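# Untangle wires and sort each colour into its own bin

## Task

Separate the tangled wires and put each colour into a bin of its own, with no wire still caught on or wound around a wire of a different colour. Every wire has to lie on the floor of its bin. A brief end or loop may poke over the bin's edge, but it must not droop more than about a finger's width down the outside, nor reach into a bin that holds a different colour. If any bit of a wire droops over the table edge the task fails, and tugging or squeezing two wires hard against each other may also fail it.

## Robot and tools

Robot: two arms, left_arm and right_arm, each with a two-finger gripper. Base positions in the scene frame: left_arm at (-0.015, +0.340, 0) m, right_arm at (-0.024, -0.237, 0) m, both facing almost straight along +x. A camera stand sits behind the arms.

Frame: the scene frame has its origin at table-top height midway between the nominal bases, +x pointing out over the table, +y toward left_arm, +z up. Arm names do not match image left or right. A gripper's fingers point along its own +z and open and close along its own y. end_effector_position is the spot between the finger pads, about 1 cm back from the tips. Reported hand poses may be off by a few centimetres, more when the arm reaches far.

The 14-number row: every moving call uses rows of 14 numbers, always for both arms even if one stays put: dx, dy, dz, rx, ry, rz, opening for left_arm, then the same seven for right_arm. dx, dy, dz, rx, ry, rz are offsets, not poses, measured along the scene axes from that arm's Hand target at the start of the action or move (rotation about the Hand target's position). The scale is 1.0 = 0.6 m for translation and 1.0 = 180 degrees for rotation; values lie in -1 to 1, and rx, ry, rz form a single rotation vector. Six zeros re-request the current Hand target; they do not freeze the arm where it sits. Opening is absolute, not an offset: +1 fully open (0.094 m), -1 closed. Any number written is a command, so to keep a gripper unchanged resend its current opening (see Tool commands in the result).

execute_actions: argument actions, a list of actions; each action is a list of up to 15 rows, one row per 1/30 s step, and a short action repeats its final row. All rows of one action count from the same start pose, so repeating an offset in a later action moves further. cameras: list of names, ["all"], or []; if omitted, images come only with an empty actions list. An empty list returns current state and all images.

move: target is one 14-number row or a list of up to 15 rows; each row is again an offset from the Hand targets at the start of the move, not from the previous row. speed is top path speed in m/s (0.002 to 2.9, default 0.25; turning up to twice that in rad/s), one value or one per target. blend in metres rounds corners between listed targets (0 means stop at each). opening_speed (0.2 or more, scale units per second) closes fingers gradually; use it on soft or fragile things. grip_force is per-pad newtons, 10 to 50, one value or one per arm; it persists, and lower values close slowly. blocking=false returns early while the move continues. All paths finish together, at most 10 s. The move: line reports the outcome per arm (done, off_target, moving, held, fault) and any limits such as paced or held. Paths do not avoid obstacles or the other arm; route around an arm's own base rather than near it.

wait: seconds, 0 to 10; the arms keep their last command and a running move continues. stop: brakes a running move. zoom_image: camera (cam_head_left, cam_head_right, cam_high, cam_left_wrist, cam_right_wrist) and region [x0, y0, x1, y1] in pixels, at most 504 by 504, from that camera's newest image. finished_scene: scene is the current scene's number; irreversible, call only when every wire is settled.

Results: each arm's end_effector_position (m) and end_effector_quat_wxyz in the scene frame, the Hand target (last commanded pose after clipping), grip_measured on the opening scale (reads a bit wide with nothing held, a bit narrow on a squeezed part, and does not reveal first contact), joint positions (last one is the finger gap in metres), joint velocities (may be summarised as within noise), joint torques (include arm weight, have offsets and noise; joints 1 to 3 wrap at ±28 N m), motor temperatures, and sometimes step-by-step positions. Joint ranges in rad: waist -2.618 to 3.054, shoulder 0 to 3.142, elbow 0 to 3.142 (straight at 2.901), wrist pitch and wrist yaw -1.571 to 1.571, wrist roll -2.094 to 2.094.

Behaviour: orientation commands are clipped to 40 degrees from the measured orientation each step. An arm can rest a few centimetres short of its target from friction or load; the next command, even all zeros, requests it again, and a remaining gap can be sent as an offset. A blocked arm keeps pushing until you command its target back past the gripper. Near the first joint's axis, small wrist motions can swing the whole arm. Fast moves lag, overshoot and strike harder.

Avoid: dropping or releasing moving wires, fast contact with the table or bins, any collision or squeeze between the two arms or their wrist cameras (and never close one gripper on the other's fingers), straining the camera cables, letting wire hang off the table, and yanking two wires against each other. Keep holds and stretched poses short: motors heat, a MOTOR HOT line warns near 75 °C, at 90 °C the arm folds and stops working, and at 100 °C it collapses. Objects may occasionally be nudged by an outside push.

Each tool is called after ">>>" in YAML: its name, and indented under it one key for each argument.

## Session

>>> execute_actions:
  actions: []

>>> zoom_image:
  camera: "cam_head_left"
  region: [180, 190, 500, 430]

>>> zoom_image:
  camera: "cam_high"
  region: [60, 110, 420, 380]

Scene clock: 0.00 s.
left_arm: end_effector_position=(+0.3868, +0.3519, +0.1109) grip_measured=+1.000 end_effector_quat_wxyz=(+0.599, -0.038, +0.799, +0.033) | right_arm: end_effector_position=(+0.3894, -0.2338, +0.1162) grip_measured=+1.000 end_effector_quat_wxyz=(+0.600, +0.022, +0.798, -0.062)
Joint positions: left_arm=[-0.064 1.534 0.37 0.879 -0.127 -0.03 0.094] | right_arm=[0.115 1.563 0.425 0.854 0.225 -0.009 0.094]
Joint velocities: within noise
Joint torques (N m): no reading
Motor temperatures (°C): left_arm=[33 34 38 31 31 33 34] | right_arm=[31 32 34 34 34 32 33]
Heat: left arm: 38 °C; right arm: 34 °C.
Hand target: left_arm +0.3868, +0.3524, +0.1108; +0.598, -0.039, +0.800, +0.034 | right_arm +0.3910, -0.2338, +0.1210; +0.604, +0.024, +0.794, -0.061
Tool commands: left_gripper/opening=+1.0 right_gripper/opening=+1.0

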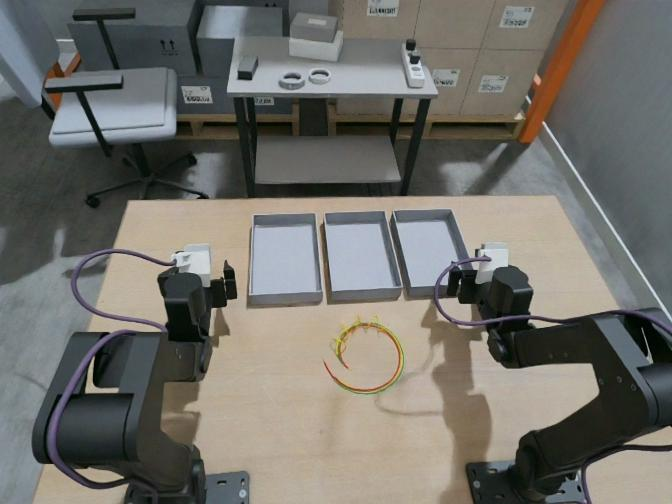

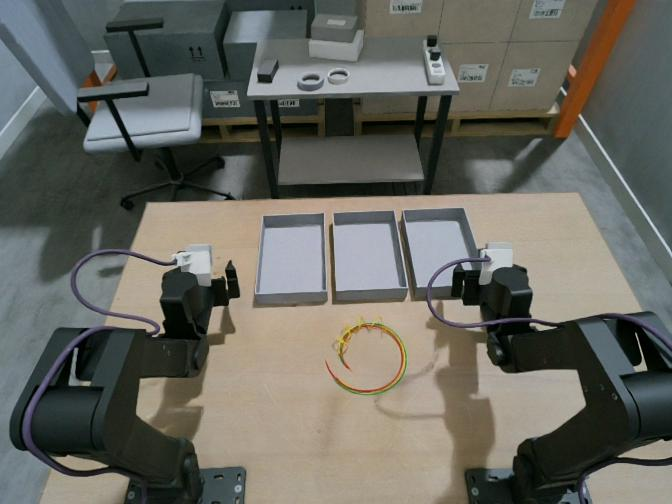

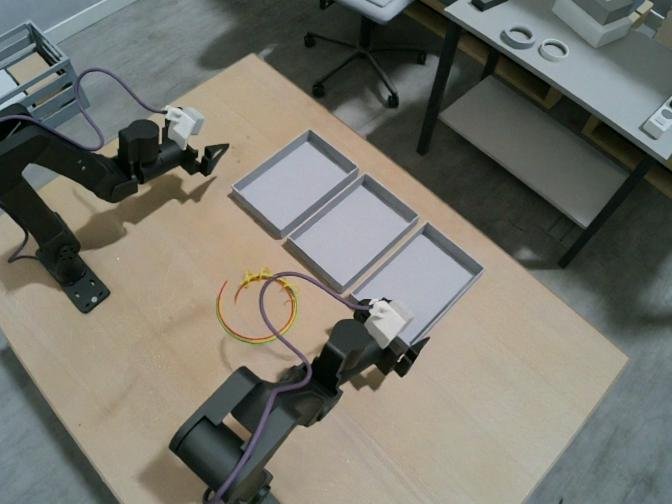

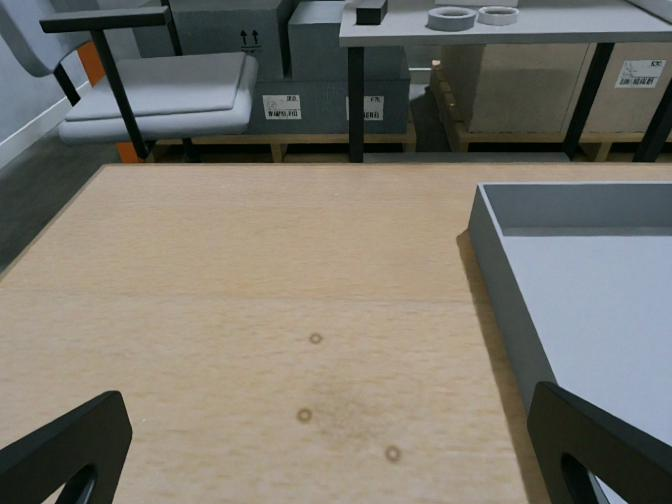

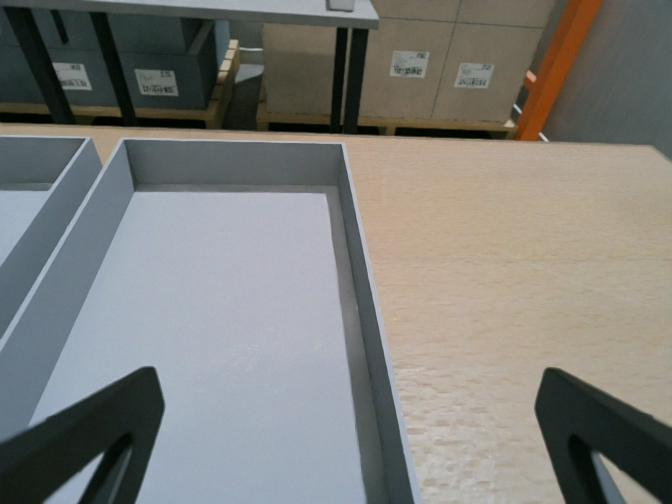

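Scaled by 1.575 from the camera's 672x504 image, which has a finer 960x720 frame.

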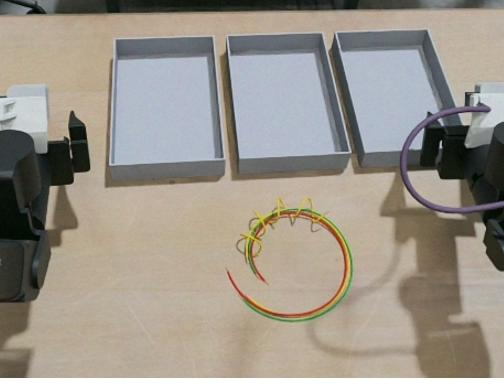

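Scaled by 1.400 from the camera's 672x504 image, which has a finer 960x720 frame.

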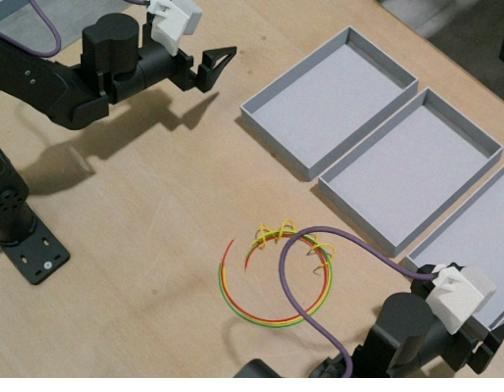

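>>> move:
  target:
    - [-0.2,0,0.17,-0.023,0.408,-0.027,-0.6,-0.15,0.0,0.2,0.042,0.413,0.016,-0.6]
    - [-0.2,0,0.17,-0.023,0.408,-0.027,-0.6,-0.35,0.34,0.22,0.042,0.413,0.016,-0.6]
  speed: 0.3
  blend: [0.05,0]
  cameras: ["cam_right_wrist","cam_high"]

>>> zoom_image:
  camera: "cam_high"
  region: [150, 200, 350, 360]

Scene clock: 22.43 s.
left_arm: end_effector_position=(+0.2708, +0.3516, +0.2075) grip_measured=-0.597 end_effector_quat_wxyz=(+0.042, +0.000, +0.999, +0.005) | right_arm: end_effector_position=(+0.1793, -0.0305, +0.2469) grip_measured=-0.598 end_effector_quat_wxyz=(+0.083, -0.006, +0.994, +0.078)
Joint positions: left_arm=[-0.002 1.587 1.647 -1.546 -0.007 0.033 0.019] | right_arm=[0.807 1.518 1.724 -1.549 0.008 0.782 0.019]
Joint torques (N m): left_arm=[0.62 -7.01 6.02 0.14 0.1 0.1] | right_arm=[-0.47 -4.22 7.83 0.58 -0.11 0.05]
Heat: left arm: 40 °C; right arm: 37 °C.
Hand target: left_arm +0.2668, +0.3524, +0.2128; +0.000, +0.001, +1.000, +0.000 | right_arm +0.1811, -0.0299, +0.2529; +0.000, +0.000, +1.000, +0.000
Off the commanded pose: left_arm 0.007 m, 5 deg | right_arm 0.006 m, 13 deg.
joint sent to its limit (left arm) — joint 4 (wrist pitch), lower limit. The joint targets are off in orientation, not in position.
joint sent to its limit (right arm) — joint 4 (wrist pitch), lower limit. The joint targets are off in orientation, not in position.
move: off_target (left_arm, right_arm)
Images, in order (width x height): cam_high 672x504, cam_right_wrist 672x504.

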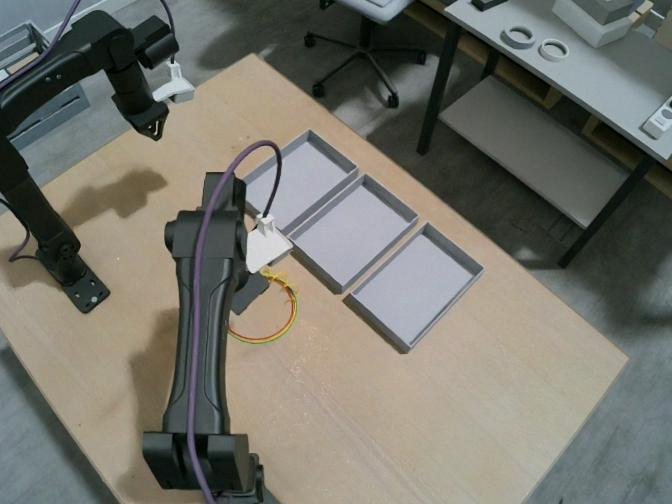

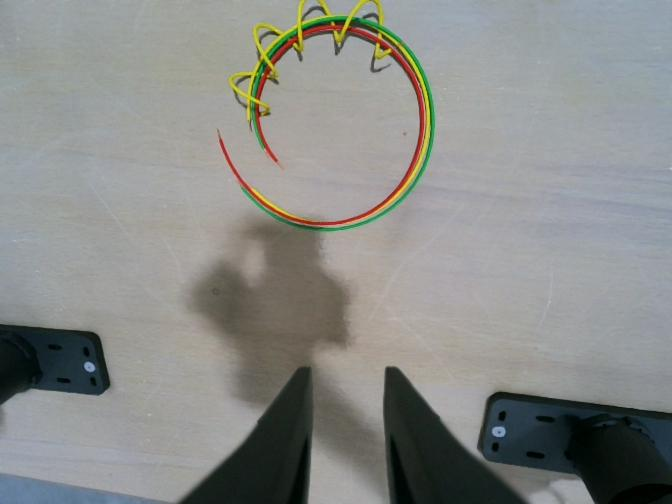

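Scaled by 2.520 from the camera's 672x504 image, which has a finer 960x720 frame.

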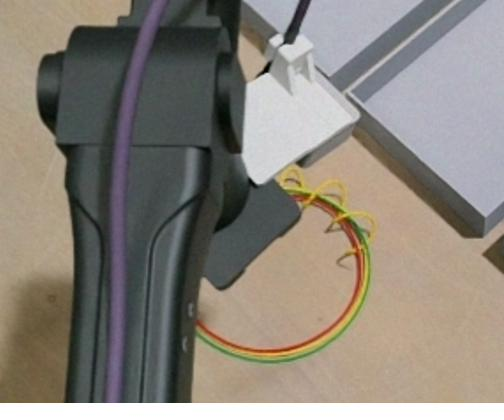

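>>> move:
  target:
    - [0,0,0,0,0,0,-0.6,0.08,0,-0.1,0,0,0,-0.6]
  cameras: ["cam_right_wrist"]

>>> zoom_image:
  camera: "cam_right_wrist"
  region: [140, 0, 500, 300]

Scene clock: 30.83 s.
left_arm: end_effector_position=(+0.2708, +0.3516, +0.2075) grip_measured=-0.597 end_effector_quat_wxyz=(+0.042, +0.000, +0.999, +0.005) | right_arm: end_effector_position=(+0.2246, -0.0321, +0.1871) grip_measured=-0.598 end_effector_quat_wxyz=(+0.007, +0.002, +1.000, +0.005)
Joint positions: left_arm=[-0.002 1.587 1.647 -1.546 -0.007 0.033 0.019] | right_arm=[0.7 1.774 1.775 -1.555 0.001 0.692 0.019]
Joint torques (N m): left_arm=[0.57 -6.98 6.01 0.22 0.1 0.05] | right_arm=[-0.27 -6.68 8.09 0.22 -0.05 -0.07]
Heat: left arm: 41 °C; right arm: 38 °C.
Hand target: left_arm +0.2668, +0.3524, +0.2128; +0.000, +0.001, +1.000, +0.000 | right_arm +0.2290, -0.0298, +0.1929; +0.000, +0.000, +1.000, +0.000
Off the commanded pose: left_arm 0.007 m, 5 deg | right_arm 0.008 m, 1 deg.
joint sent to its limit (left arm) — joint 4 (wrist pitch), lower limit. The joint targets are off in orientation, not in position.
joint sent to its limit (right arm) — joint 4 (wrist pitch), lower limit. The joint targets still meet the commanded pose.
move: off_target (left_arm)
Images, in order (width x height): cam_right_wrist 672x504.

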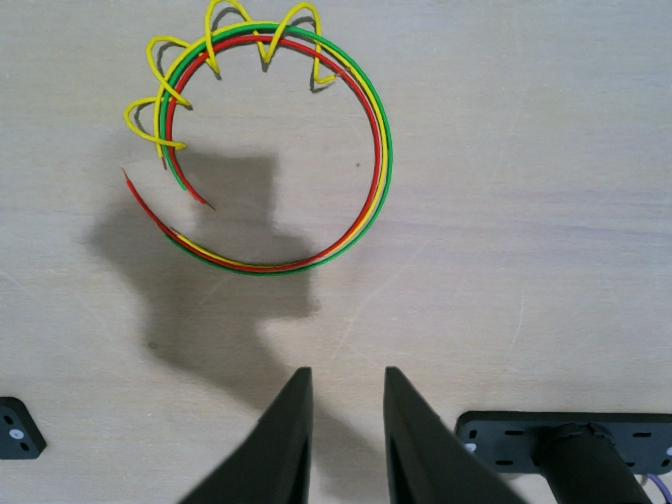

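Scaled by 1.400 from the camera's 672x504 image, which has a finer 960x720 frame.

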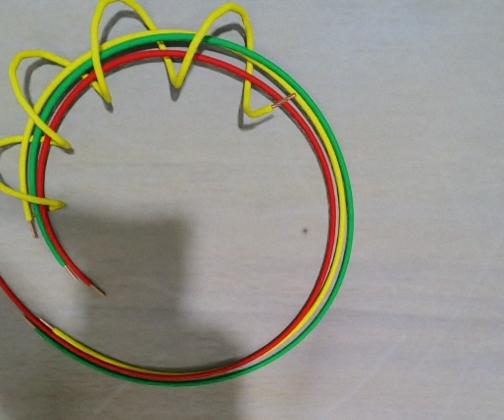

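>>> move:
  target:
    - [0,0,0,0,0,0,-0.6,-0.08,-0.3,0.02,0,0,0,-0.6]
    - [-0.08,-0.42,-0.04,0,0,0,-0.6,-0.08,-0.3,0.02,0,0,0,-0.6]
  grip_force: 30
  cameras: ["cam_left_wrist"]

>>> zoom_image:
  camera: "cam_left_wrist"
  region: [240, 0, 640, 300]

Scene clock: 93.50 s.
left_arm: end_effector_position=(+0.2167, +0.0997, +0.1874) grip_measured=-0.597 end_effector_quat_wxyz=(+0.009, +0.007, +1.000, -0.013) | right_arm: end_effector_position=(+0.1852, -0.2085, +0.2055) grip_measured=-0.598 end_effector_quat_wxyz=(+0.052, +0.001, +0.999, +0.006)
Joint positions: left_arm=[-0.838 1.807 1.818 -1.549 0.005 -0.79 0.019] | right_arm=[0.145 1.289 1.382 -1.559 0.002 0.136 0.019]
Joint torques (N m): left_arm=[0.35 -7.19 6.94 0.13 -0.03 -0.13] | right_arm=[-0.36 -3.71 4.44 0.45 -0.06 -0.07]
Motor temperatures (°C): left_arm=[33 37 43 33 31 33 34] | right_arm=[31 37 40 35 34 32 33]
Heat: left arm: 43 °C; right arm: 40 °C.
Hand target: left_arm +0.2188, +0.1004, +0.1888; +0.000, +0.001, +1.000, +0.000 | right_arm +0.1811, -0.2098, +0.2050; +0.001, +0.000, +1.000, +0.000
Off the commanded pose: left_arm 0.003 m, 2 deg | right_arm 0.004 m, 6 deg.
joint sent to its limit (left arm) — joint 4 (wrist pitch), lower limit. The joint targets still meet the commanded pose.
joint sent to its limit (right arm) — joint 4 (wrist pitch), lower limit. The joint targets are off in orientation, not in position.
grip_force (N): 30, 30
move: off_target (right_arm)
Images, in order (width x height): cam_left_wrist 672x504.

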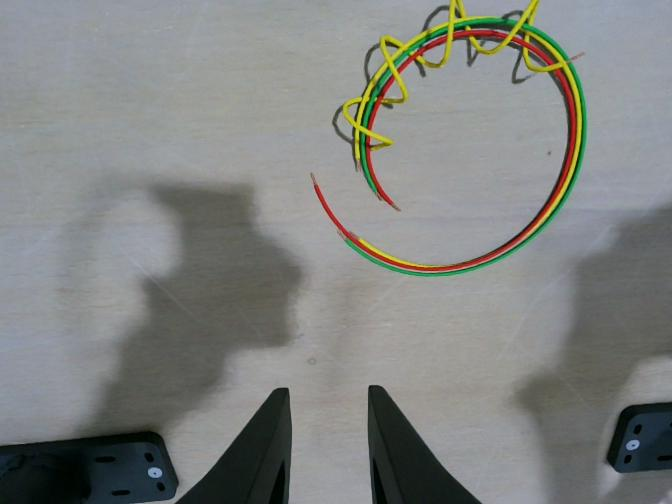

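Scaled by 1.260 from the camera's 672x504 image, which has a finer 960x720 frame.

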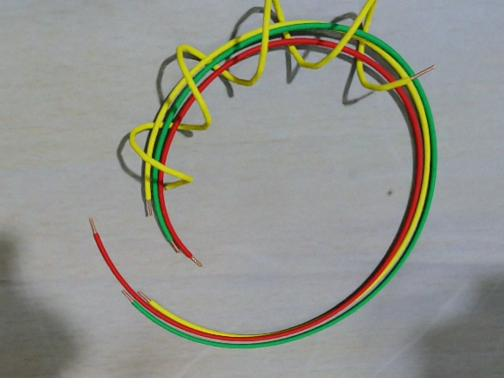

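>>> move:
  target:
    - [0.117,-0.037,-0.215,0,0,0.211,-0.4,0,0,0,0,0,0,-0.6]
  cameras: ["cam_left_wrist","cam_head_left"]

>>> zoom_image:
  camera: "cam_left_wrist"
  region: [200, 150, 500, 450]

Scene clock: 125.70 s.
left_arm: end_effector_position=(+0.2868, +0.0758, +0.0678) grip_measured=-0.403 end_effector_quat_wxyz=(+0.001, -0.317, +0.948, -0.006) | right_arm: end_effector_position=(+0.1852, -0.2085, +0.2055) grip_measured=-0.598 end_effector_quat_wxyz=(+0.052, +0.001, +0.999, +0.006)
Joint positions: left_arm=[-0.754 2.078 1.714 -1.195 0.005 -1.364 0.028] | right_arm=[0.145 1.289 1.382 -1.559 0.002 0.136 0.019]
Joint torques (N m): left_arm=[0.62 -9.46 4.9 0.33 -0.07 -0.09] | right_arm=[-0.36 -3.71 4.45 0.45 -0.06 -0.07]
Heat: left arm: 42 °C; right arm: 38 °C.
Hand target: left_arm +0.2890, +0.0783, +0.0597; +0.000, -0.325, +0.946, +0.000 | right_arm +0.1811, -0.2098, +0.2050; +0.001, +0.000, +1.000, +0.000
Off the commanded pose: left_arm 0.009 m, 1 deg | right_arm 0.004 m, 6 deg.
joint sent to its limit (right arm) — joint 4 (wrist pitch), lower limit. The joint targets are off in orientation, not in position.
grip_force (N): 30, 30
move: off_target (right_arm)
Images, in order (width x height): cam_head_left 672x504, cam_left_wrist 672x504.

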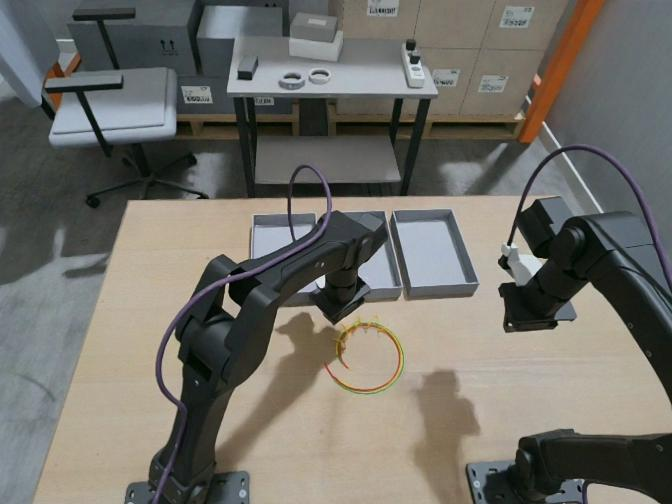

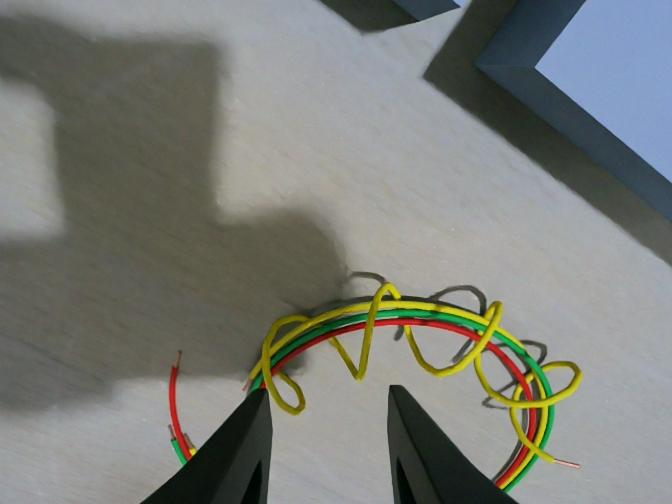

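Scaled by 1.680 from the camera's 672x504 image, which has a finer 960x720 frame.

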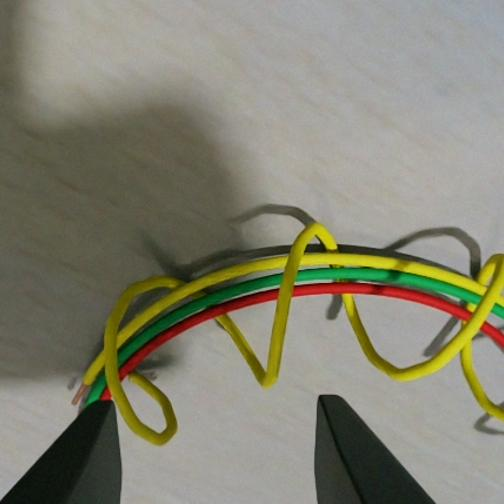

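>>> move:
  target:
    - [-0.05,-0.063,-0.055,0,0,0,-0.5,0,0,0,0,0,0,-0.6]
  speed: 0.1
  cameras: ["cam_left_wrist"]

>>> zoom_image:
  camera: "cam_left_wrist"
  region: [200, 150, 500, 450]

Scene clock: 145.03 s.
left_arm: end_effector_position=(+0.2598, +0.0380, +0.0374) grip_measured=-0.497 end_effector_quat_wxyz=(+0.001, -0.320, +0.947, -0.011) | right_arm: end_effector_position=(+0.1852, -0.2085, +0.2055) grip_measured=-0.598 end_effector_quat_wxyz=(+0.052, +0.001, +0.999, +0.006)
Joint positions: left_arm=[-0.866 2.119 1.655 -1.086 0.007 -1.483 0.024] | right_arm=[0.145 1.289 1.382 -1.559 0.002 0.136 0.019]
Joint torques (N m): left_arm=[-0.03 -9.54 4.74 0.37 -0.08 -0.08] | right_arm=[-0.36 -3.73 4.45 0.45 -0.06 -0.07]
Motor temperatures (°C): left_arm=[33 43 42 32 31 33 34] | right_arm=[31 34 38 35 34 32 33]
Heat: left arm: 43 °C; right arm: 38 °C.
Hand target: left_arm +0.2591, +0.0405, +0.0267; +0.000, -0.325, +0.946, +0.000 | right_arm +0.1811, -0.2098, +0.2050; +0.001, +0.000, +1.000, +0.000
Off the commanded pose: left_arm 0.011 m, 1 deg | right_arm 0.004 m, 6 deg.
joint sent to its limit (right arm) — joint 4 (wrist pitch), lower limit. The joint targets are off in orientation, not in position.
grip_force (N): 30, 30
move: off_target (left_arm, right_arm)
Images, in order (width x height): cam_left_wrist 672x504.

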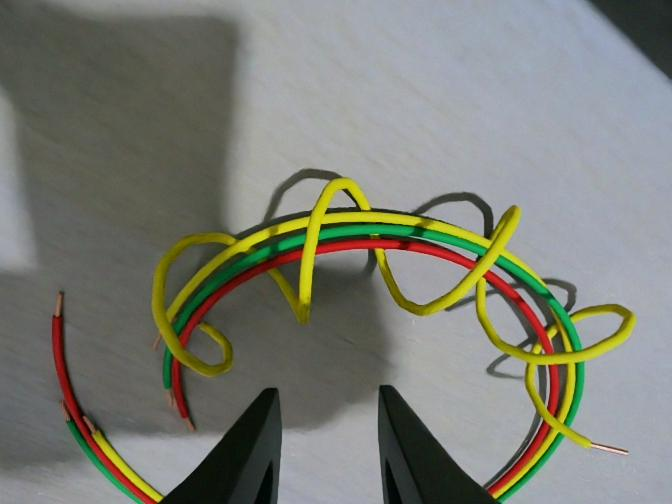

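Scaled by 1.680 from the camera's 672x504 image, which has a finer 960x720 frame.

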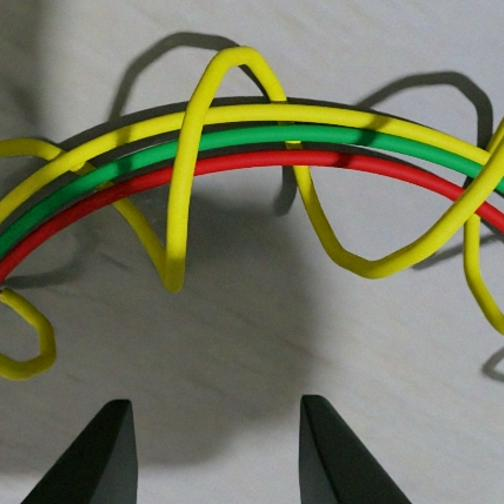

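>>> move:
  target:
    - [0,0.019,0,0,0,0,-0.55,0,0,0,0,0,0,-0.6]
    - [0,0.019,-0.041,0,0,0,-0.55,0,0,0,0,0,0,-0.6]
  speed: 0.08
  cameras: ["cam_left_wrist"]

>>> zoom_image:
  camera: "cam_left_wrist"
  region: [200, 150, 500, 450]

Scene clock: 167.17 s.
left_arm: end_effector_position=(+0.2583, +0.0469, +0.0121) grip_measured=-0.547 end_effector_quat_wxyz=(+0.001, -0.324, +0.946, -0.010) | right_arm: end_effector_position=(+0.1852, -0.2085, +0.2055) grip_measured=-0.598 end_effector_quat_wxyz=(+0.052, +0.001, +0.999, +0.006)
Joint positions: left_arm=[-0.853 2.119 1.55 -0.983 0.007 -1.48 0.021] | right_arm=[0.145 1.289 1.382 -1.559 0.002 0.136 0.019]
Joint torques (N m): left_arm=[0.59 -9.55 4.67 0.33 -0.07 -0.02] | right_arm=[-0.35 -3.7 4.45 0.45 -0.06 -0.07]
Heat: left arm: 42 °C; right arm: 38 °C.
Hand target: left_arm +0.2590, +0.0518, +0.0021; +0.000, -0.325, +0.946, +0.000 | right_arm +0.1811, -0.2098, +0.2050; +0.001, +0.000, +1.000, +0.000
Off the commanded pose: left_arm 0.011 m, 1 deg | right_arm 0.004 m, 6 deg.
joint sent to its limit (right arm) — joint 4 (wrist pitch), lower limit. The joint targets are off in orientation, not in position.
grip_force (N): 30, 30
move: off_target (left_arm, right_arm)
Images, in order (width x height): cam_left_wrist 672x504.

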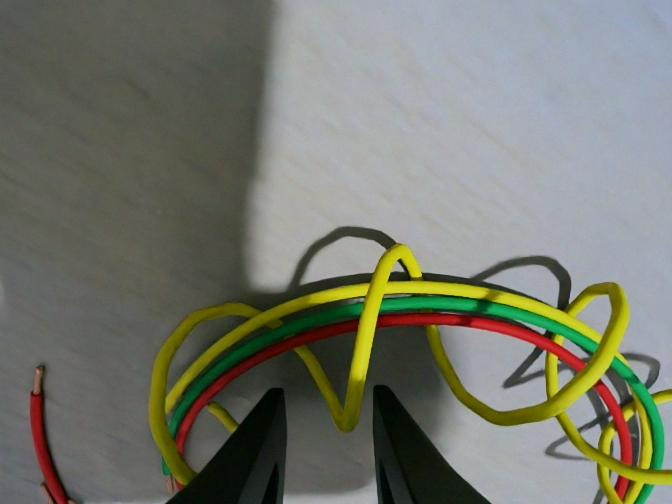

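Scaled by 1.680 from the camera's 672x504 image, which has a finer 960x720 frame.

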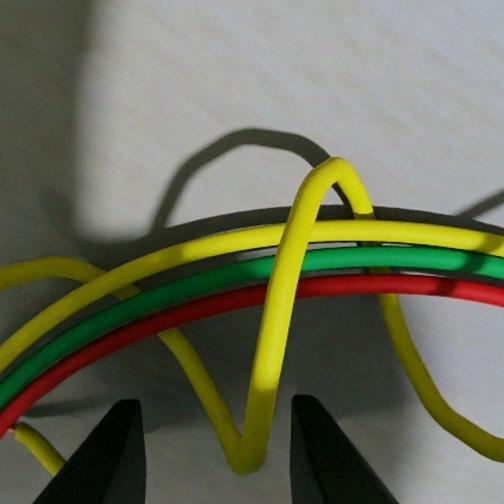

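Well placed. Close slowly to about −0.95.

>>> move:
  target:
    - [0,0,0,0,0,0,-1,0,0,0,0,0,0,-0.6]
  opening_speed: 0.3
  cameras: ["cam_left_wrist"]

Scene clock: 174.70 s.
left_arm: end_effector_position=(+0.2585, +0.0467, +0.0121) grip_measured=-0.986 end_effector_quat_wxyz=(+0.001, -0.324, +0.946, -0.011) | right_arm: end_effector_position=(+0.1852, -0.2085, +0.2055) grip_measured=-0.598 end_effector_quat_wxyz=(+0.052, +0.001, +0.999, +0.006)
Joint positions: left_arm=[-0.853 2.119 1.55 -0.982 0.007 -1.48 0.001] | right_arm=[0.145 1.289 1.382 -1.559 0.002 0.136 0.019]
Joint torques (N m): left_arm=[0.61 -9.55 4.38 0.38 -0.04 0.01] | right_arm=[-0.35 -3.71 4.45 0.45 -0.06 -0.07]
Heat: left arm: 42 °C; right arm: 38 °C.
Hand target: left_arm +0.2590, +0.0519, +0.0021; +0.000, -0.325, +0.946, +0.000 | right_arm +0.1811, -0.2098, +0.2050; +0.001, +0.000, +1.000, +0.000
Off the commanded pose: left_arm 0.011 m, 1 deg | right_arm 0.004 m, 6 deg.
joint sent to its limit (right arm) — joint 4 (wrist pitch), lower limit. The joint targets are off in orientation, not in position.
grip_force (N): 30, 30
move: off_target (left_arm, right_arm)
Images, in order (width x height): cam_left_wrist 672x504.

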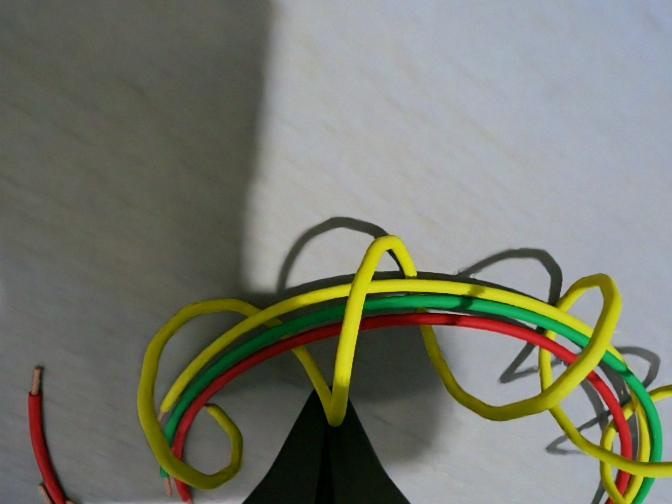

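>>> move:
  target:
    - [0,0,0,0,0,0,-0.55,0,0,0,0,0,0,-0.6]
    - [0.014,0.010,-0.004,0,0,0,-0.55,0,0,0,0,0,0,-0.6]
    - [0.014,0.010,-0.004,0,0,0,-1,0,0,0,0,0,0,-0.6]
  speed: 0.08
  opening_speed: 0.4
  cameras: ["cam_left_wrist"]

Scene clock: 189.17 s.
left_arm: end_effector_position=(+0.2670, +0.0535, +0.0121) grip_measured=-0.947 end_effector_quat_wxyz=(+0.002, -0.325, +0.946, -0.012) | right_arm: end_effector_position=(+0.1852, -0.2085, +0.2055) grip_measured=-0.598 end_effector_quat_wxyz=(+0.052, +0.001, +0.999, +0.006)
Joint positions: left_arm=[-0.826 2.119 1.55 -0.978 0.007 -1.454 0.003] | right_arm=[0.145 1.289 1.382 -1.559 0.002 0.136 0.019]
Joint torques (N m): left_arm=[0.36 -8.72 4.82 0.41 0 0.03] | right_arm=[-0.36 -3.71 4.45 0.44 -0.06 -0.07]
Heat: left arm: 42 °C; right arm: 38 °C.
Hand target: left_arm +0.2675, +0.0579, -0.0003; +0.000, -0.325, +0.946, +0.000 | right_arm +0.1811, -0.2098, +0.2050; +0.001, +0.000, +1.000, +0.000
Off the commanded pose: left_arm 0.013 m, 1 deg | right_arm 0.004 m, 6 deg.
joint sent to its limit (right arm) — joint 4 (wrist pitch), lower limit. The joint targets are off in orientation, not in position.
grip_force (N): 30, 30
move: off_target (left_arm, right_arm); target 3's new opening was sent with left_arm's hand 0.013 m and 1 deg from that target
Images, in order (width x height): cam_left_wrist 672x504.

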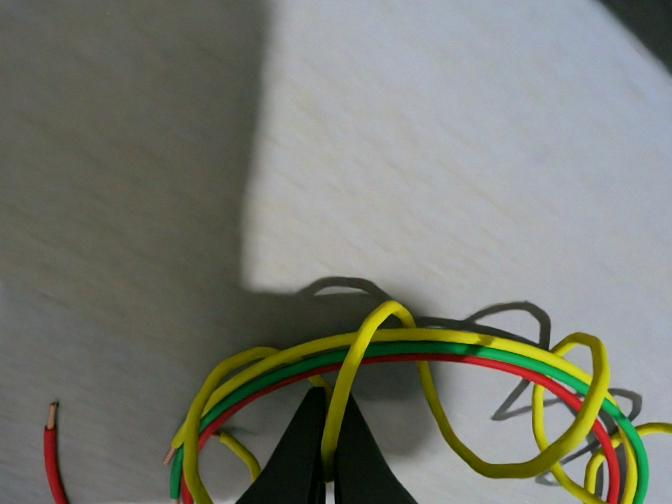

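>>> move:
  target:
    - [0,0,0.01,0,0,0,-1,0.0,0.1,-0.05,0,0,0,-0.6]
  cameras: ["cam_right_wrist","cam_head_left"]

>>> zoom_image:
  camera: "cam_head_left"
  region: [300, 290, 440, 410]

Scene clock: 199.93 s.
left_arm: end_effector_position=(+0.2670, +0.0535, +0.0121) grip_measured=-0.947 end_effector_quat_wxyz=(+0.002, -0.325, +0.946, -0.012) | right_arm: end_effector_position=(+0.1805, -0.1516, +0.1781) grip_measured=-0.598 end_effector_quat_wxyz=(+0.001, +0.000, +1.000, -0.001)
Joint positions: left_arm=[-0.826 2.119 1.55 -0.978 0.007 -1.454 0.002] | right_arm=[0.406 1.396 1.356 -1.529 0.002 0.394 0.019]
Joint torques (N m): left_arm=[0.47 -9.46 5.76 0.17 -0.03 0.05] | right_arm=[0.44 -3.4 4.78 0.4 -0.06 0.08]
Heat: left arm: 42 °C; right arm: 38 °C.
Hand target: left_arm +0.2675, +0.0579, +0.0057; +0.000, -0.325, +0.946, +0.000 | right_arm +0.1811, -0.1498, +0.1749; +0.000, +0.000, +1.000, +0.000
Off the commanded pose: left_arm 0.008 m, 1 deg | right_arm 0.004 m, 0 deg.
grip_force (N): 30, 30
move: done
Images, in order (width x height): cam_head_left 672x504, cam_right_wrist 672x504.

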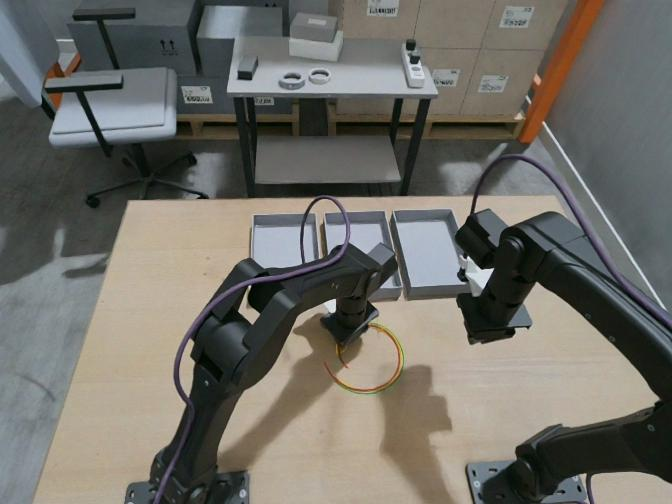

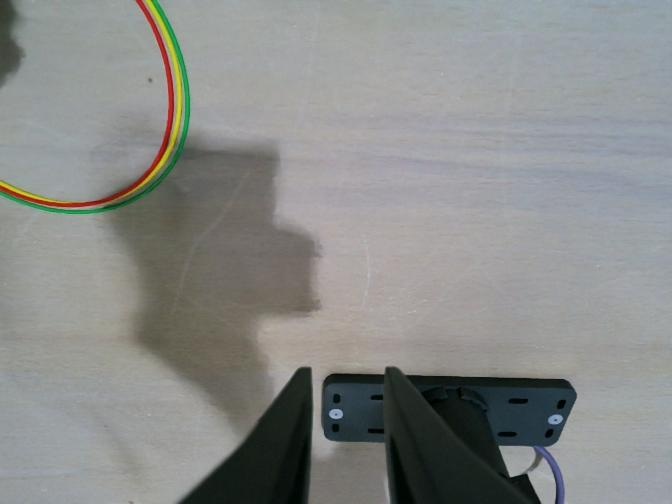

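Scaled by 3.600 from the camera's 672x504 image, which has a finer 960x720 frame.

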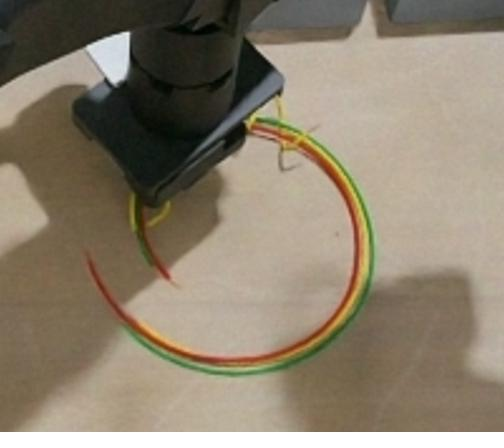

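>>> move:
  target:
    - [0,0,0,0,0,0,-1,0.056,0.151,-0.18,0.110,0.019,-0.110,-0.4]
  cameras: ["cam_right_wrist","cam_head_right"]

Scene clock: 217.70 s.
left_arm: end_effector_position=(+0.2670, +0.0535, +0.0121) grip_measured=-0.947 end_effector_quat_wxyz=(+0.002, -0.325, +0.946, -0.012) | right_arm: end_effector_position=(+0.2188, -0.0616, +0.0727) grip_measured=-0.402 end_effector_quat_wxyz=(-0.020, +0.172, +0.970, +0.170)
Joint positions: left_arm=[-0.826 2.119 1.55 -0.978 0.007 -1.454 0.002] | right_arm=[0.456 1.539 1.014 -0.876 -0.301 0.821 0.028]
Joint torques (N m): left_arm=[0.44 -9.37 5.89 0.14 -0.05 0.03] | right_arm=[0.55 -4.55 4.55 0.73 -0.36 0.04]
Heat: left arm: 42 °C; right arm: 37 °C.
Hand target: left_arm +0.2675, +0.0579, +0.0057; +0.000, -0.325, +0.946, +0.000 | right_arm +0.2146, -0.0593, +0.0669; -0.029, +0.172, +0.970, +0.171
Off the commanded pose: left_arm 0.008 m, 1 deg | right_arm 0.007 m, 1 deg.
grip_force (N): 30, 30
move: done
Images, in order (width x height): cam_head_right 672x504, cam_right_wrist 672x504.

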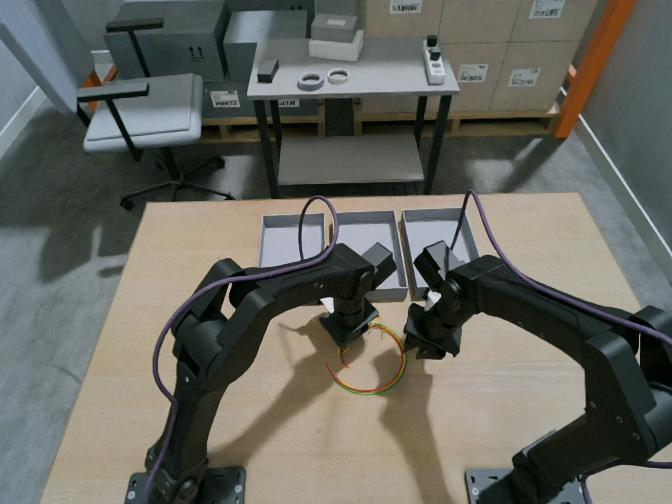

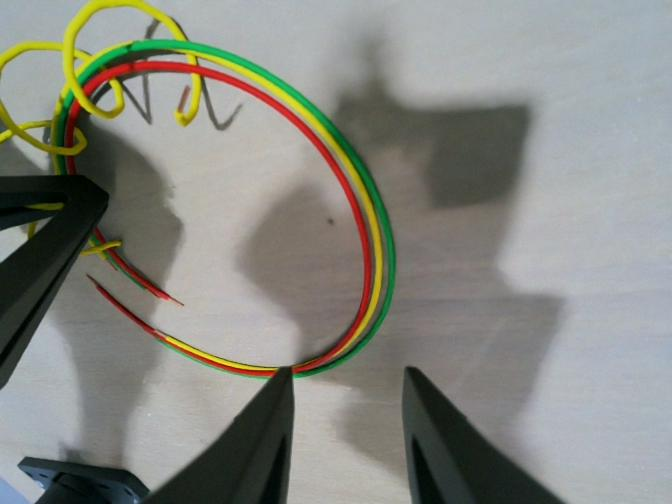

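>>> move:
  target:
    - [0,0,0,0,0,0,-1,-0.026,0.018,-0.05,0,0,0,-0.45]
  speed: 0.1
  cameras: ["cam_right_wrist"]

Scene clock: 240.37 s.
left_arm: end_effector_position=(+0.2670, +0.0535, +0.0121) grip_measured=-0.947 end_effector_quat_wxyz=(+0.002, -0.325, +0.946, -0.012) | right_arm: end_effector_position=(+0.2022, -0.0485, +0.0440) grip_measured=-0.448 end_effector_quat_wxyz=(-0.023, +0.171, +0.969, +0.176)
Joint positions: left_arm=[-0.826 2.119 1.55 -0.978 0.007 -1.454 0.002] | right_arm=[0.522 1.539 0.889 -0.727 -0.301 0.888 0.026]
Joint torques (N m): left_arm=[0.51 -9.22 5.78 0.16 -0.07 0.06] | right_arm=[0.44 -3.82 4.57 0.78 -0.23 0.05]
Heat: left arm: 43 °C; right arm: 37 °C.
Hand target: left_arm +0.2675, +0.0579, +0.0057; +0.000, -0.325, +0.946, +0.000 | right_arm +0.1990, -0.0485, +0.0369; -0.029, +0.172, +0.970, +0.171
Off the commanded pose: left_arm 0.008 m, 1 deg | right_arm 0.008 m, 1 deg.
grip_force (N): 30, 30
move: done
Images, in order (width x height): cam_right_wrist 672x504.

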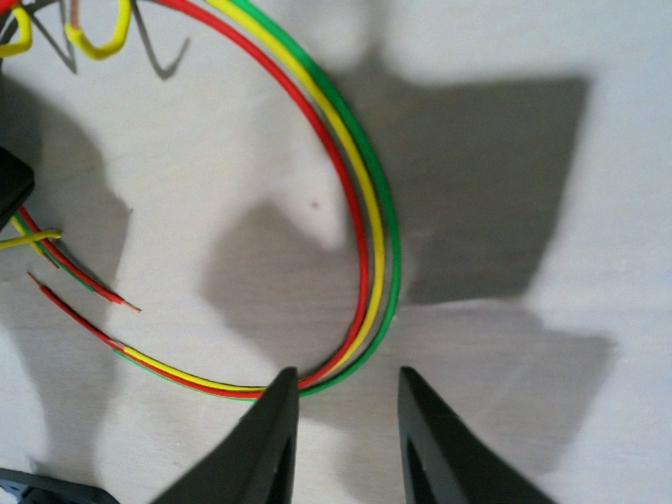

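>>> move:
  target:
    - [0,0,0,0,0,0,-1,0.02,-0.003,0,0,0,0,-0.4]
    - [0,0,0,0,0,0,-1,0.02,-0.003,-0.055,0,0,0,-0.4]
  speed: 0.1
  cameras: ["cam_right_wrist"]

Scene clock: 262.13 s.
left_arm: end_effector_position=(+0.2670, +0.0535, +0.0121) grip_measured=-0.947 end_effector_quat_wxyz=(+0.002, -0.325, +0.946, -0.012) | right_arm: end_effector_position=(+0.2138, -0.0451, +0.0211) grip_measured=-0.402 end_effector_quat_wxyz=(-0.024, +0.171, +0.968, +0.185)
Joint positions: left_arm=[-0.826 2.119 1.55 -0.978 0.007 -1.454 0.002] | right_arm=[0.502 1.622 0.866 -0.617 -0.32 0.872 0.028]
Joint torques (N m): left_arm=[0.55 -9.39 5.68 0.14 -0.04 0.07] | right_arm=[-0.17 -2.82 3.02 1.05 -0.07 -0.09]
Heat: left arm: 43 °C; right arm: 38 °C.
Hand target: left_arm +0.2675, +0.0579, +0.0057; +0.000, -0.325, +0.946, +0.000 | right_arm +0.2110, -0.0502, +0.0040; -0.029, +0.172, +0.970, +0.171
Off the commanded pose: left_arm 0.008 m, 1 deg | right_arm 0.018 m, 2 deg.
grip_force (N): 30, 30
move: off_target (right_arm)
Images, in order (width x height): cam_right_wrist 672x504.

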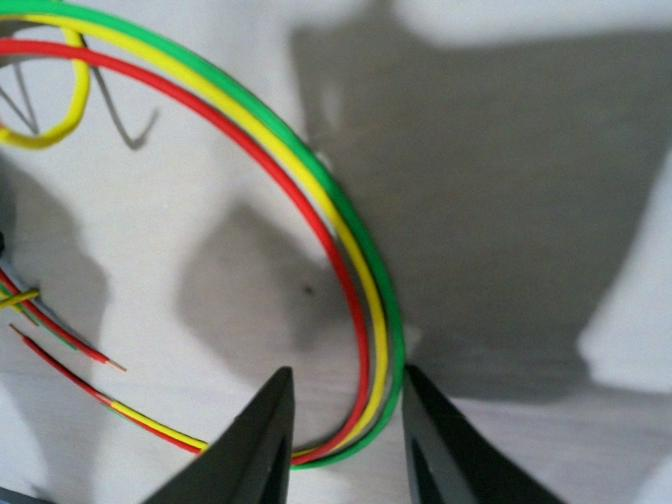

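>>> move:
  target:
    - [0,0,0,0,0,0,-1,0,0,0.03,0,0,0,-0.3]
    - [0,0,0,0,0,0,-1,-0.004,-0.016,0.03,0,0,0,-0.3]
    - [0,0,0,0,0,0,-1,-0.004,-0.016,0.005,0,0,0,-0.3]
  speed: 0.1
  cameras: ["cam_right_wrist"]

Scene clock: 274.93 s.
left_arm: end_effector_position=(+0.2670, +0.0535, +0.0121) grip_measured=-0.947 end_effector_quat_wxyz=(+0.002, -0.325, +0.946, -0.012) | right_arm: end_effector_position=(+0.2134, -0.0495, +0.0216) grip_measured=-0.302 end_effector_quat_wxyz=(-0.030, +0.169, +0.966, +0.191)
Joint positions: left_arm=[-0.826 2.119 1.55 -0.978 0.007 -1.454 0.002] | right_arm=[0.476 1.617 0.859 -0.624 -0.343 0.845 0.033]
Joint torques (N m): left_arm=[0.42 -9.21 5.85 0.15 0.01 0.07] | right_arm=[-0.39 -4.48 2.33 0.89 0.11 -0.11]
Heat: left arm: 43 °C; right arm: 37 °C.
Hand target: left_arm +0.2675, +0.0579, +0.0057; +0.000, -0.325, +0.946, +0.000 | right_arm +0.2086, -0.0598, +0.0070; -0.029, +0.172, +0.970, +0.171
Off the commanded pose: left_arm 0.008 m, 1 deg | right_arm 0.019 m, 2 deg.
grip_force (N): 30, 30
move: off_target (right_arm)
Images, in order (width x height): cam_right_wrist 672x504.

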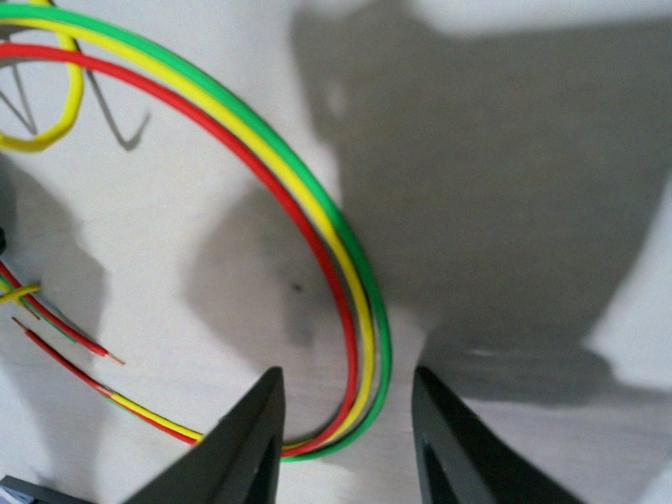

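>>> move:
  target:
    - [0,0,0,0,0,0,-1,0,0,0,0,0,0,-0.75]
    - [0,0,0,0,0,0,-1,0,0,-0.005,0,0,0,-0.75]
  speed: 0.1
  opening_speed: 0.3
  cameras: ["cam_right_wrist"]

Scene clock: 291.07 s.
left_arm: end_effector_position=(+0.2670, +0.0535, +0.0121) grip_measured=-0.947 end_effector_quat_wxyz=(+0.002, -0.325, +0.946, -0.012) | right_arm: end_effector_position=(+0.2119, -0.0527, +0.0182) grip_measured=-0.749 end_effector_quat_wxyz=(-0.030, +0.171, +0.967, +0.187)
Joint positions: left_arm=[-0.826 2.119 1.55 -0.978 0.007 -1.454 0.002] | right_arm=[0.473 1.617 0.847 -0.618 -0.336 0.843 0.012]
Joint torques (N m): left_arm=[0.44 -9.31 5.76 0.15 -0.03 0.04] | right_arm=[-0.13 -3.9 2.7 0.97 0.04 -0.09]
Heat: left arm: 44 °C; right arm: 37 °C.
Hand target: left_arm +0.2675, +0.0579, +0.0057; +0.000, -0.325, +0.946, +0.000 | right_arm +0.2087, -0.0598, +0.0039; -0.029, +0.172, +0.970, +0.171
Off the commanded pose: left_arm 0.008 m, 1 deg | right_arm 0.016 m, 2 deg.
grip_force (N): 30, 30
move: off_target (right_arm)
Images, in order (width x height): cam_right_wrist 672x504.

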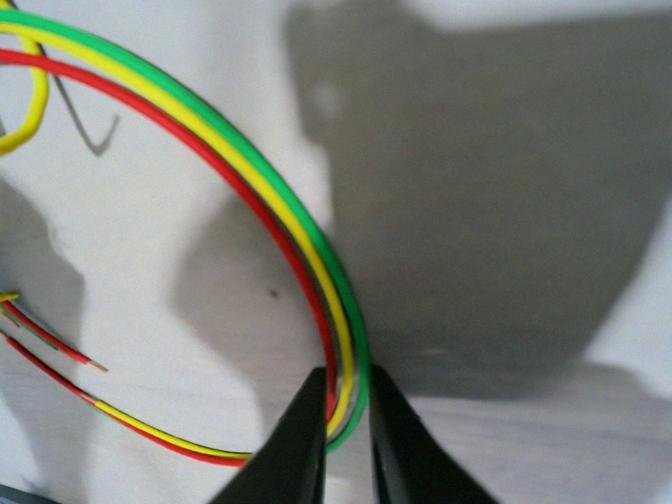

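>>> move:
  target:
    - [0,0,0,0,0,0,-1,0,0,0,0,0,0,-1]
  opening_speed: 0.3
  cameras: ["cam_right_wrist"]

Scene clock: 307.73 s.
left_arm: end_effector_position=(+0.2670, +0.0535, +0.0121) grip_measured=-0.947 end_effector_quat_wxyz=(+0.002, -0.325, +0.946, -0.012) | right_arm: end_effector_position=(+0.2121, -0.0534, +0.0171) grip_measured=-0.984 end_effector_quat_wxyz=(-0.029, +0.172, +0.967, +0.187)
Joint positions: left_arm=[-0.826 2.119 1.55 -0.978 0.007 -1.454 0.002] | right_arm=[0.47 1.617 0.841 -0.611 -0.336 0.842 0.001]
Joint torques (N m): left_arm=[0.42 -9.42 5.67 0.12 -0.02 0.04] | right_arm=[0.06 -3.86 3.11 0.9 0.04 -0.08]
Heat: left arm: 44 °C; right arm: 36 °C.
Hand target: left_arm +0.2675, +0.0579, +0.0057; +0.000, -0.325, +0.946, +0.000 | right_arm +0.2087, -0.0598, +0.0039; -0.029, +0.171, +0.970, +0.171
Off the commanded pose: left_arm 0.008 m, 1 deg | right_arm 0.015 m, 2 deg.
grip_force (N): 30, 30
move: off_target (right_arm)
Images, in order (width x height): cam_right_wrist 672x504.

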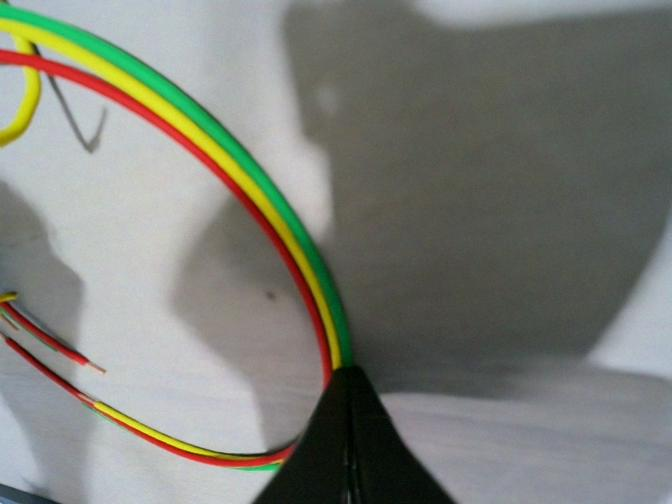

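>>> move:
  target:
    - [0,0,0,0,0,0,-1,0.006,0.008,0.06,0,0,0,-0.4]
    - [0,0,0,0,0,0,-1,0.006,0.008,0.04,-0.111,0,0,-0.4]
  speed: 0.15
  cameras: ["cam_right_wrist"]

Scene clock: 319.33 s.
left_arm: end_effector_position=(+0.2670, +0.0535, +0.0121) grip_measured=-0.947 end_effector_quat_wxyz=(+0.002, -0.325, +0.946, -0.012) | right_arm: end_effector_position=(+0.2080, -0.0520, +0.0331) grip_measured=-0.402 end_effector_quat_wxyz=(-0.019, +0.166, +0.980, +0.105)
Joint positions: left_arm=[-0.826 2.119 1.55 -0.978 0.007 -1.454 0.002] | right_arm=[0.572 1.635 0.974 -0.797 -0.183 0.906 0.028]
Joint torques (N m): left_arm=[0.38 -9.33 5.48 0.14 -0.05 0.01] | right_arm=[-0.16 -5.89 5.31 0.48 -0.17 -0.01]
Heat: left arm: 44 °C; right arm: 37 °C.
Hand target: left_arm +0.2675, +0.0579, +0.0057; +0.000, -0.325, +0.946, +0.000 | right_arm +0.2082, -0.0526, +0.0332; -0.019, +0.167, +0.980, +0.106 (not the last commanded pose)
Off the commanded pose: left_arm 0.008 m, 1 deg | right_arm 0.007 m, 12 deg.
grip_force (N): 30, 30
move: held (right_arm; a check stopped the path); path passed 1 of 2 targets; limits=held
pose unreachable (right arm): on one or more control steps of this call, first in action 0 (counted from 0), this arm could not follow its commanded pose, so it was not sent that pose on those steps. It may still have moved: this result reports where it is.
cause: moving toward the commanded pose would bring a part of the arm too close to another arm (this arm's wrist (the part past joint 4) and the left arm's wrist (the part past joint 4), 18 mm apart when this arm was first held).
Images, in order (width x height): cam_right_wrist 672x504.

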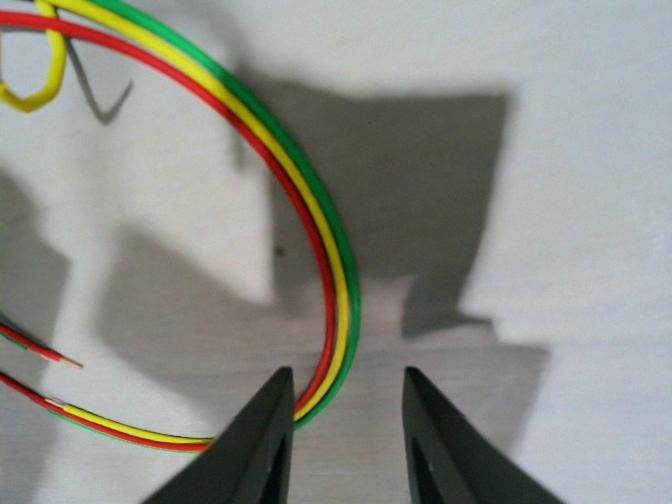

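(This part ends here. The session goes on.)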